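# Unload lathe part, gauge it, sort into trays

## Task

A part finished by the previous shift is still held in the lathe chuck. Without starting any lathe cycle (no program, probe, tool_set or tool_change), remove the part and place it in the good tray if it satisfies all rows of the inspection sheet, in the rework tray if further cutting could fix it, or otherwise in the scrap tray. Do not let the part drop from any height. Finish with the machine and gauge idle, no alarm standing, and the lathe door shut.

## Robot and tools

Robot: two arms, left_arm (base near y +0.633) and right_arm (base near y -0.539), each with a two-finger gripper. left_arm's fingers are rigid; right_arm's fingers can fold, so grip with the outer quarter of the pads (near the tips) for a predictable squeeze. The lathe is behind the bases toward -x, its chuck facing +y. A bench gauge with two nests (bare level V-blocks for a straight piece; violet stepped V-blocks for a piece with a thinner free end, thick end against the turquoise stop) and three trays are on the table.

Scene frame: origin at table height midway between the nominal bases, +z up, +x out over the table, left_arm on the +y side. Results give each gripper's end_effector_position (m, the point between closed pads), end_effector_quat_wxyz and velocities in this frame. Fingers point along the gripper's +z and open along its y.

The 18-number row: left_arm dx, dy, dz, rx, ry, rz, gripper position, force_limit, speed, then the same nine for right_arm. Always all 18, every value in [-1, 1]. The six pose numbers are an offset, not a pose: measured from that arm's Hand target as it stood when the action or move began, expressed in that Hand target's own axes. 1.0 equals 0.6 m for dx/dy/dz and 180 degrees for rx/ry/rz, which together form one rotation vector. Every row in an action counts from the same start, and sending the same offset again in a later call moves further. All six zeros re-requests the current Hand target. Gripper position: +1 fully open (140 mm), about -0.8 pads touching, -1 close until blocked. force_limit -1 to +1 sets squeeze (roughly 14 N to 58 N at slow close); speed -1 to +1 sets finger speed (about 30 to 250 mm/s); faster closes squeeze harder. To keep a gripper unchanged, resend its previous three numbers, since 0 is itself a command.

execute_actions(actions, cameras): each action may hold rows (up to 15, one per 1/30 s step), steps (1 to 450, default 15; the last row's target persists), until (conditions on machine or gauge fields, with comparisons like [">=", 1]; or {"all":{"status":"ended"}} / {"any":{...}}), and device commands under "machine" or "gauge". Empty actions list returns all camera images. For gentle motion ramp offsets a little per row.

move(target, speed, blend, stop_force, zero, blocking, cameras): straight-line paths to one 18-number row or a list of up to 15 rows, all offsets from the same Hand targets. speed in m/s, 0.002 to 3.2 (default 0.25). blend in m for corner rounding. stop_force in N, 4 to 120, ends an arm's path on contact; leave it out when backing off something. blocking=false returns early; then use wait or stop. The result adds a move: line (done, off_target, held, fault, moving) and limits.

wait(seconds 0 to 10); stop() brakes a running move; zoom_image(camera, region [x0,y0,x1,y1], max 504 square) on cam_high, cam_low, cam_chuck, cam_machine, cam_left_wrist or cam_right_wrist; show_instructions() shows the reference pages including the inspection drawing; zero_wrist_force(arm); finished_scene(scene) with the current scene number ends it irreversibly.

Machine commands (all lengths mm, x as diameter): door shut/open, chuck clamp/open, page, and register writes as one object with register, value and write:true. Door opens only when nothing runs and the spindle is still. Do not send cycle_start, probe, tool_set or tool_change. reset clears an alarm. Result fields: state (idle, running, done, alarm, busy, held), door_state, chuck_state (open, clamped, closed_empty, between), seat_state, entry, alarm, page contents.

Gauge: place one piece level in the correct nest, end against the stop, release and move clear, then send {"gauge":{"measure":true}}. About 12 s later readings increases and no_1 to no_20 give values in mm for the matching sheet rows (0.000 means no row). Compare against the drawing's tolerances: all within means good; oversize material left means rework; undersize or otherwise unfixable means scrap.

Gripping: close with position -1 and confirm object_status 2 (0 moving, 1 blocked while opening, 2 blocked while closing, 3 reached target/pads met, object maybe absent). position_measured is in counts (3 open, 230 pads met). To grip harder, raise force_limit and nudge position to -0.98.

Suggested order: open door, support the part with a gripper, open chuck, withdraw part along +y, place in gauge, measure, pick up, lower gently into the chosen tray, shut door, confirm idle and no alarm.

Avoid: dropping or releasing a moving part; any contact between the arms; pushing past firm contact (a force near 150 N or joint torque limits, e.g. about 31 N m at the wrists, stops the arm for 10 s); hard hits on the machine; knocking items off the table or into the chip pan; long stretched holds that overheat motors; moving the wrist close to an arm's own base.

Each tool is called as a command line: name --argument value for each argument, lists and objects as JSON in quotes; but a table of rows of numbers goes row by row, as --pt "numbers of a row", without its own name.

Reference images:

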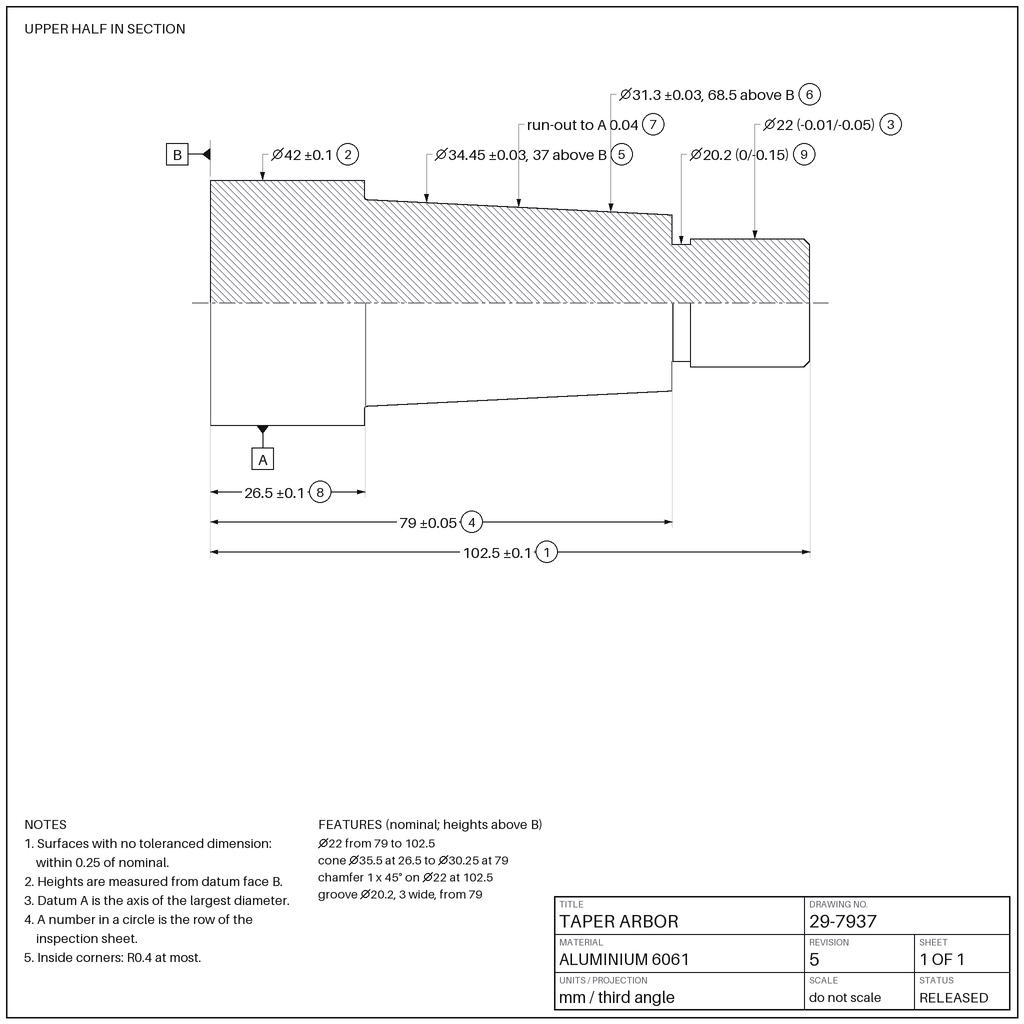

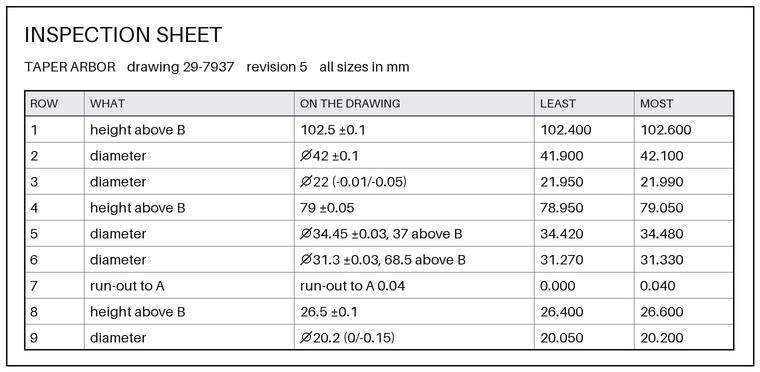

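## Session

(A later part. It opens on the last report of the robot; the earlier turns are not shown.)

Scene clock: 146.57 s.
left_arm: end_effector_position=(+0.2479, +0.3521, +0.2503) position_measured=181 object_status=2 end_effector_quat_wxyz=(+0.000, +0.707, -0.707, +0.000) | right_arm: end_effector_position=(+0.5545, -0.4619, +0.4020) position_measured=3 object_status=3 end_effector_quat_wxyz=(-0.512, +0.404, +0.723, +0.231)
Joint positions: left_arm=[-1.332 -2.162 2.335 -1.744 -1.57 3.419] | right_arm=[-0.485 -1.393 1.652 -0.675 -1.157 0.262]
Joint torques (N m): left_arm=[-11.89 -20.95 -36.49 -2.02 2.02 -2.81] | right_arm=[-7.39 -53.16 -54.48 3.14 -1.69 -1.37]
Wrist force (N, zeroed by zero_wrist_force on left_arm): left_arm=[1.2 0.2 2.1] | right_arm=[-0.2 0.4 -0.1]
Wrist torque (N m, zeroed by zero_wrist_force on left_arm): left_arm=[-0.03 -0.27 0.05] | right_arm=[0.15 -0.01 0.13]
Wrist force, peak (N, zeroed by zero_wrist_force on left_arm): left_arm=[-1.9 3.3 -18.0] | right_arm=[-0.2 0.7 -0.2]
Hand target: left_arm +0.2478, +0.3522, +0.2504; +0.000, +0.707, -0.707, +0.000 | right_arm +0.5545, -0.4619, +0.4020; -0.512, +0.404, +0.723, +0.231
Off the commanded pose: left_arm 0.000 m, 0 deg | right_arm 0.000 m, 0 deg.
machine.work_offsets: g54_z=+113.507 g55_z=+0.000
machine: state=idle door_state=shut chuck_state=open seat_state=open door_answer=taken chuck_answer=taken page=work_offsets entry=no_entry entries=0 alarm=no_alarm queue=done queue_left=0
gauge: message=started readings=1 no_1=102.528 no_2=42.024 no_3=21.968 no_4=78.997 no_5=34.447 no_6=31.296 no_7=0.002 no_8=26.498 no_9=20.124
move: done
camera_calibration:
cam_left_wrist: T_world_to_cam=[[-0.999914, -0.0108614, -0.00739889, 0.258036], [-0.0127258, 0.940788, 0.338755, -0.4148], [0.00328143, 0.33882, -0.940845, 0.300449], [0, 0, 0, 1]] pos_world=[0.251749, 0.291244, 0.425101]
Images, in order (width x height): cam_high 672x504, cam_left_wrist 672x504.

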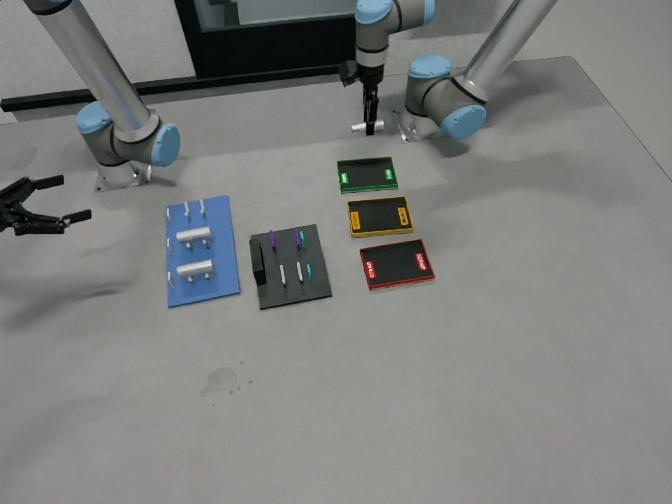

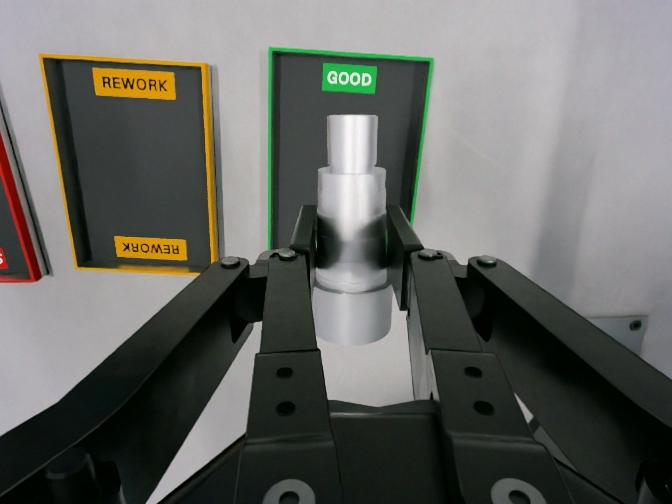

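move --target '[0,0,0.3122,0,0,0,-0.98,0.2,-1,0,0,0,0,0,0,1,1,1]' --speed 0.1

move --target '[0,0,0.06,0,0,0,-0.98,0.2,-1,0,0,0,0,0,0,1,1,1]' --speed 0.009 --stop_force 6 --cameras '["cam_high","cam_left_wrist"]'

zoom_image --camera "cam_high" --region '[310, 120, 440, 220]'

Scene clock: 152.57 s.
left_arm: end_effector_position=(+0.2480, +0.3522, +0.0631) position_measured=181 object_status=2 end_effector_quat_wxyz=(+0.000, +0.707, -0.707, +0.000) | right_arm: end_effector_position=(+0.5545, -0.4619, +0.4020) position_measured=3 object_status=3 end_effector_quat_wxyz=(-0.512, +0.404, +0.723, +0.231)
Joint positions: left_arm=[-1.332 -1.967 2.609 -2.213 -1.57 3.419] | right_arm=[-0.485 -1.393 1.652 -0.675 -1.157 0.262]
Joint torques (N m): left_arm=[12.84 1.12 -28.16 -8.08 -2.32 1.05] | right_arm=[-8.01 -51.74 -54.63 3.08 -1.61 -1.02]
Wrist force (N, zeroed by zero_wrist_force on left_arm): left_arm=[1.1 0.7 2.0] | right_arm=[-0.3 0.2 -0.2]
Wrist torque (N m, zeroed by zero_wrist_force on left_arm): left_arm=[0.08 -0.20 0.04] | right_arm=[0.11 0.04 0.13]
Wrist force, peak (N, zeroed by zero_wrist_force on left_arm): left_arm=[1.4 0.7 3.6] | right_arm=[-0.5 0.8 0.3]
Hand target: left_arm +0.2480, +0.3522, +0.0631; +0.000, +0.707, -0.707, +0.000 | right_arm +0.5545, -0.4619, +0.4020; -0.512, +0.404, +0.723, +0.231
Off the commanded pose: left_arm 0.000 m, 0 deg | right_arm 0.000 m, 0 deg.
machine.work_offsets: g54_z=+113.507 g55_z=+0.000
machine: state=idle door_state=shut chuck_state=open seat_state=open door_answer=taken chuck_answer=taken page=work_offsets entry=no_entry entries=0 alarm=no_alarm queue=done queue_left=0
gauge: message=started readings=1 no_1=102.528 no_2=42.024 no_3=21.968 no_4=78.997 no_5=34.447 no_6=31.296 no_7=0.002 no_8=26.498 no_9=20.124
move: done

Scene clock: 156.60 s.
left_arm: end_effector_position=(+0.2480, +0.3522, +0.0384) position_measured=181 object_status=2 end_effector_quat_wxyz=(+0.000, +0.707, -0.707, +0.000) | right_arm: end_effector_position=(+0.5545, -0.4619, +0.4020) position_measured=3 object_status=3 end_effector_quat_wxyz=(-0.512, +0.404, +0.723, +0.231)
Joint positions: left_arm=[-1.332 -1.915 2.639 -2.294 -1.57 3.419] | right_arm=[-0.485 -1.393 1.652 -0.675 -1.157 0.262]
Joint torques (N m): left_arm=[10.38 -26.93 -47.44 -1.25 -1.17 1.11] | right_arm=[-9.11 -51.86 -53.88 3.35 -1.75 -0.9]
Wrist force (N, zeroed by zero_wrist_force on left_arm): left_arm=[2.5 0.7 -2.9] | right_arm=[-0.3 0.4 -0.1]
Wrist torque (N m, zeroed by zero_wrist_force on left_arm): left_arm=[0.05 -0.23 0.02] | right_arm=[0.16 0.01 0.13]
Wrist force, peak (N, zeroed by zero_wrist_force on left_arm): left_arm=[3.7 0.7 -5.5] | right_arm=[-0.4 0.5 0.3]
Hand target: left_arm +0.2480, +0.3522, +0.0384; +0.000, +0.707, -0.707, +0.000 (not the last commanded pose) | right_arm +0.5545, -0.4619, +0.4020; -0.512, +0.404, +0.723, +0.231
Off the commanded pose: left_arm 0.011 m, 0 deg | right_arm 0.000 m, 0 deg.
machine.work_offsets: g54_z=+113.507 g55_z=+0.000
machine: state=idle door_state=shut chuck_state=open seat_state=open door_answer=taken chuck_answer=taken page=work_offsets entry=no_entry entries=0 alarm=no_alarm queue=done queue_left=0
gauge: message=started readings=1 no_1=102.528 no_2=42.024 no_3=21.968 no_4=78.997 no_5=34.447 no_6=31.296 no_7=0.002 no_8=26.498 no_9=20.124
move: contact (left_arm)
camera_calibration:
cam_left_wrist: T_world_to_cam=[[-0.999913, -0.0108283, -0.00749196, 0.256579], [-0.0127259, 0.940821, 0.338666, -0.343102], [0.00338142, 0.338732, -0.940877, 0.101056], [0, 0, 0, 1]] pos_world=[0.251849, 0.291344, 0.2132]
Images, in order (width x height): cam_high 672x504, cam_left_wrist 672x504.

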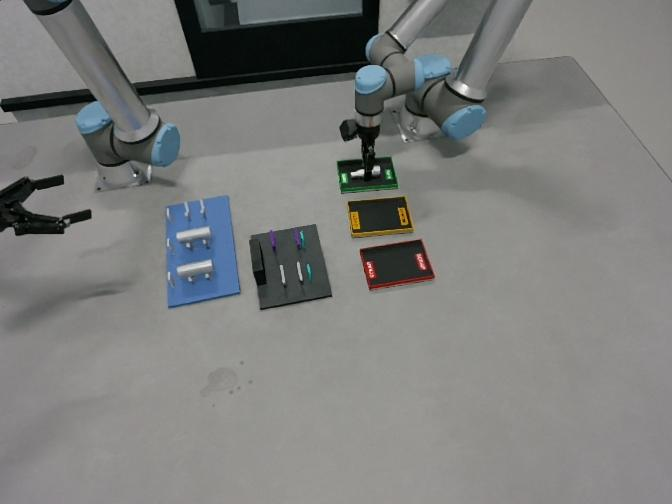

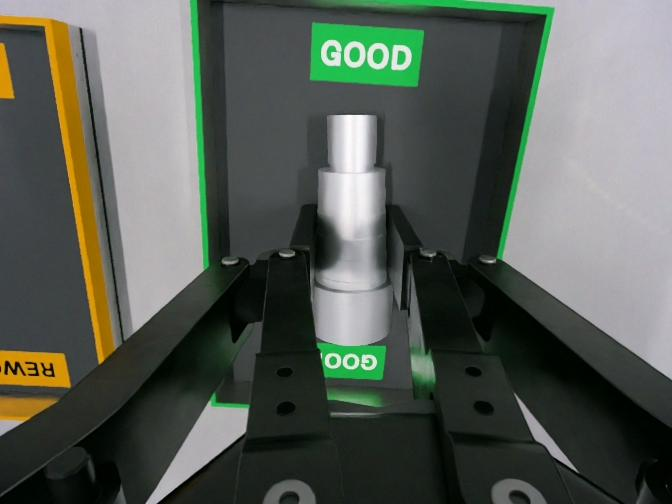

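Scaled by 3.877 from the camera's 672x504 image, which has a finer 960x720 frame.

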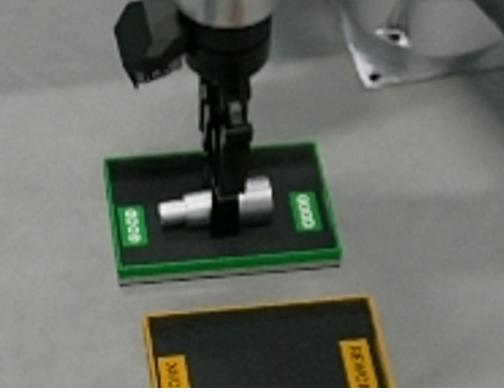

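move --target '[0,0,0.01,0,0,0,-0.98,0.2,-1,0,0,0,0,0,0,1,1,1]' --speed 0.004 --stop_force 8

execute_actions --actions '[{"rows":[[0,0,0,0,0,0,-0.1,0.2,-1,0,0,0,0,0,0,1,1,1]],"steps":70}]'

move --pt "0 0 -0.0667 0 0 0 -0.1 0.2 -1 0 0 0 0 0 0 1 1 1" --pt "0 0 -0.5 0 0 0 -0.1 0.2 -1 0 0 0 0 0 0 1 1 1" --speed '[0.03,0.15]' --blend 0.01 --cameras '["cam_high","cam_machine"]'

zoom_image --camera "cam_high" --region '[310, 120, 440, 220]'

Scene clock: 161.00 s.
left_arm: end_effector_position=(+0.2480, +0.3521, +0.0371) position_measured=181 object_status=2 end_effector_quat_wxyz=(+0.000, +0.707, -0.707, +0.000) | right_arm: end_effector_position=(+0.5545, -0.4619, +0.4020) position_measured=3 object_status=3 end_effector_quat_wxyz=(-0.512, +0.404, +0.723, +0.231)
Joint positions: left_arm=[-1.332 -1.912 2.641 -2.299 -1.57 3.419] | right_arm=[-0.485 -1.393 1.652 -0.675 -1.157 0.262]
Joint torques (N m): left_arm=[3.78 -24.77 -42.21 -0.14 -1.12 -0.15] | right_arm=[-9.87 -51.28 -53.58 2.82 -1.68 -0.97]
Wrist force (N, zeroed by zero_wrist_force on left_arm): left_arm=[4.8 -0.1 -10.0] | right_arm=[0.0 0.1 0.0]
Wrist torque (N m, zeroed by zero_wrist_force on left_arm): left_arm=[0.12 -0.40 0.03] | right_arm=[0.08 -0.06 0.13]
Wrist force, peak (N, zeroed by zero_wrist_force on left_arm): left_arm=[6.0 0.1 -16.6] | right_arm=[-0.6 0.3 -0.1]
Hand target: left_arm +0.2480, +0.3521, +0.0371; +0.000, +0.707, -0.707, +0.000 (not the last commanded pose) | right_arm +0.5545, -0.4619, +0.4020; -0.512, +0.404, +0.723, +0.231
Off the commanded pose: left_arm 0.005 m, 0 deg | right_arm 0.000 m, 0 deg.
machine.work_offsets: g54_z=+113.507 g55_z=+0.000
machine: state=idle door_state=shut chuck_state=open seat_state=open door_answer=taken chuck_answer=taken page=work_offsets entry=no_entry entries=0 alarm=no_alarm queue=done queue_left=0
gauge: message=started readings=1 no_1=102.528 no_2=42.024 no_3=21.968 no_4=78.997 no_5=34.447 no_6=31.296 no_7=0.002 no_8=26.498 no_9=20.124
move: contact (left_arm)

Scene clock: 163.53 s.
left_arm: end_effector_position=(+0.2480, +0.3521, +0.0371) position_measured=141 object_status=3 end_effector_quat_wxyz=(+0.000, +0.707, -0.707, +0.000) | right_arm: end_effector_position=(+0.5545, -0.4619, +0.4020) position_measured=3 object_status=3 end_effector_quat_wxyz=(-0.512, +0.404, +0.723, +0.231)
Joint positions: left_arm=[-1.332 -1.912 2.641 -2.299 -1.57 3.419] | right_arm=[-0.485 -1.393 1.652 -0.675 -1.157 0.262]
Joint torques (N m): left_arm=[3.57 -25.25 -43.6 -6.9 -1.18 -0.39] | right_arm=[-8.47 -51.45 -53.86 2.8 -1.31 -0.78]
Wrist force (N, zeroed by zero_wrist_force on left_arm): left_arm=[0.6 0.5 -0.3] | right_arm=[-0.1 0.1 -0.1]
Wrist torque (N m, zeroed by zero_wrist_force on left_arm): left_arm=[0.06 -0.14 0.02] | right_arm=[0.10 -0.02 0.13]
Wrist force, peak (N, zeroed by zero_wrist_force on left_arm): left_arm=[4.7 -0.3 -11.7] | right_arm=[-0.4 0.6 0.1]
Hand target: left_arm +0.2480, +0.3521, +0.0371; +0.000, +0.707, -0.707, +0.000 | right_arm +0.5545, -0.4619, +0.4020; -0.512, +0.404, +0.723, +0.231
Off the commanded pose: left_arm 0.000 m, 0 deg | right_arm 0.000 m, 0 deg.
machine.work_offsets: g54_z=+113.507 g55_z=+0.000
machine: state=idle door_state=shut chuck_state=open seat_state=open door_answer=taken chuck_answer=taken page=work_offsets entry=no_entry entries=0 alarm=no_alarm queue=done queue_left=0
gauge: message=started readings=1 no_1=102.528 no_2=42.024 no_3=21.968 no_4=78.997 no_5=34.447 no_6=31.296 no_7=0.002 no_8=26.498 no_9=20.124

Scene clock: 167.17 s.
left_arm: end_effector_position=(+0.2478, +0.3521, +0.3370) position_measured=141 object_status=3 end_effector_quat_wxyz=(+0.000, +0.707, -0.707, +0.000) | right_arm: end_effector_position=(+0.5545, -0.4619, +0.4020) position_measured=3 object_status=3 end_effector_quat_wxyz=(-0.512, +0.404, +0.723, +0.231)
Joint positions: left_arm=[-1.333 -2.18 2.19 -1.581 -1.57 3.419] | right_arm=[-0.485 -1.393 1.652 -0.675 -1.157 0.262]
Joint torques (N m): left_arm=[-10.19 -14.77 -61.83 -1.77 1.96 -1.31] | right_arm=[-10.81 -51.56 -53.82 2.95 -1.64 -0.53]
Wrist force (N, zeroed by zero_wrist_force on left_arm): left_arm=[1.0 0.8 -0.6] | right_arm=[-0.2 0.1 0.1]
Wrist torque (N m, zeroed by zero_wrist_force on left_arm): left_arm=[0.08 -0.29 0.08] | right_arm=[0.08 0.02 0.13]
Wrist force, peak (N, zeroed by zero_wrist_force on left_arm): left_arm=[1.2 0.7 -2.1] | right_arm=[-0.6 0.4 0.1]
Hand target: left_arm +0.2477, +0.3521, +0.3371; +0.000, +0.707, -0.707, +0.000 | right_arm +0.5545, -0.4619, +0.4020; -0.512, +0.404, +0.723, +0.231
Off the commanded pose: left_arm 0.000 m, 0 deg | right_arm 0.000 m, 0 deg.
machine.work_offsets: g54_z=+113.507 g55_z=+0.000
machine: state=idle door_state=shut chuck_state=open seat_state=open door_answer=taken chuck_answer=taken page=work_offsets entry=no_entry entries=0 alarm=no_alarm queue=done queue_left=0
gauge: message=started readings=1 no_1=102.528 no_2=42.024 no_3=21.968 no_4=78.997 no_5=34.447 no_6=31.296 no_7=0.002 no_8=26.498 no_9=20.124
move: done
Images, in order (width x height): cam_high 672x504, cam_machine 672x504.

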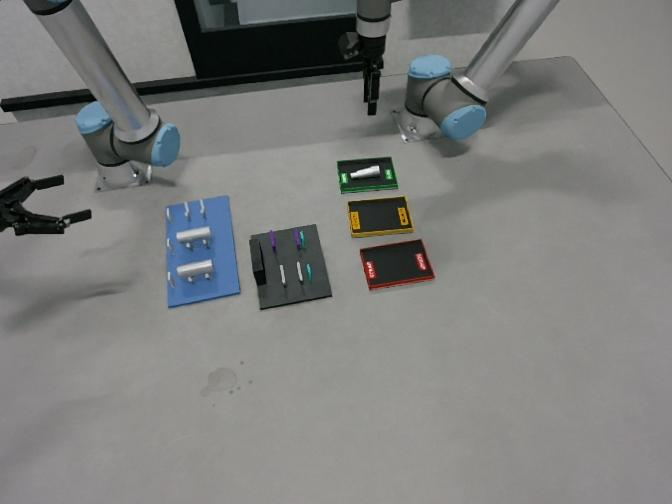

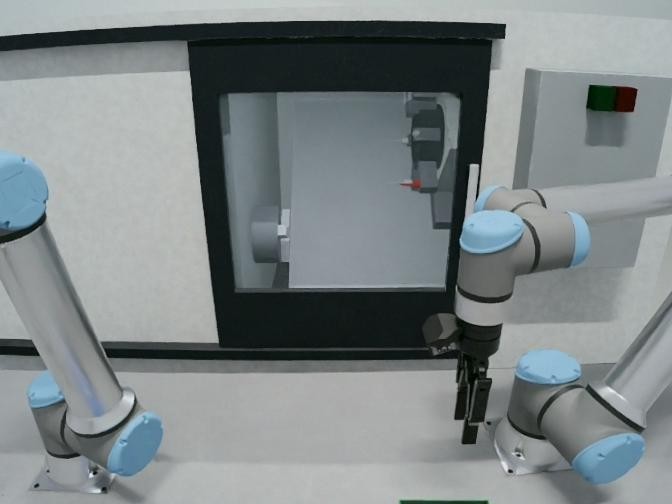

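Scaled by 3.877 from the camera's 672x504 image, which has a finer 960x720 frame.

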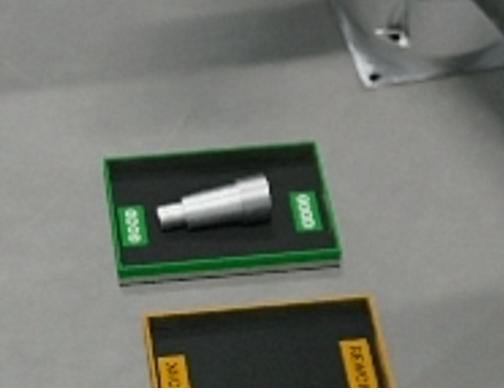

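Part in the good tray, machine idle, door shut.

finished_scene --scene 3

The scene is finished: the task was done.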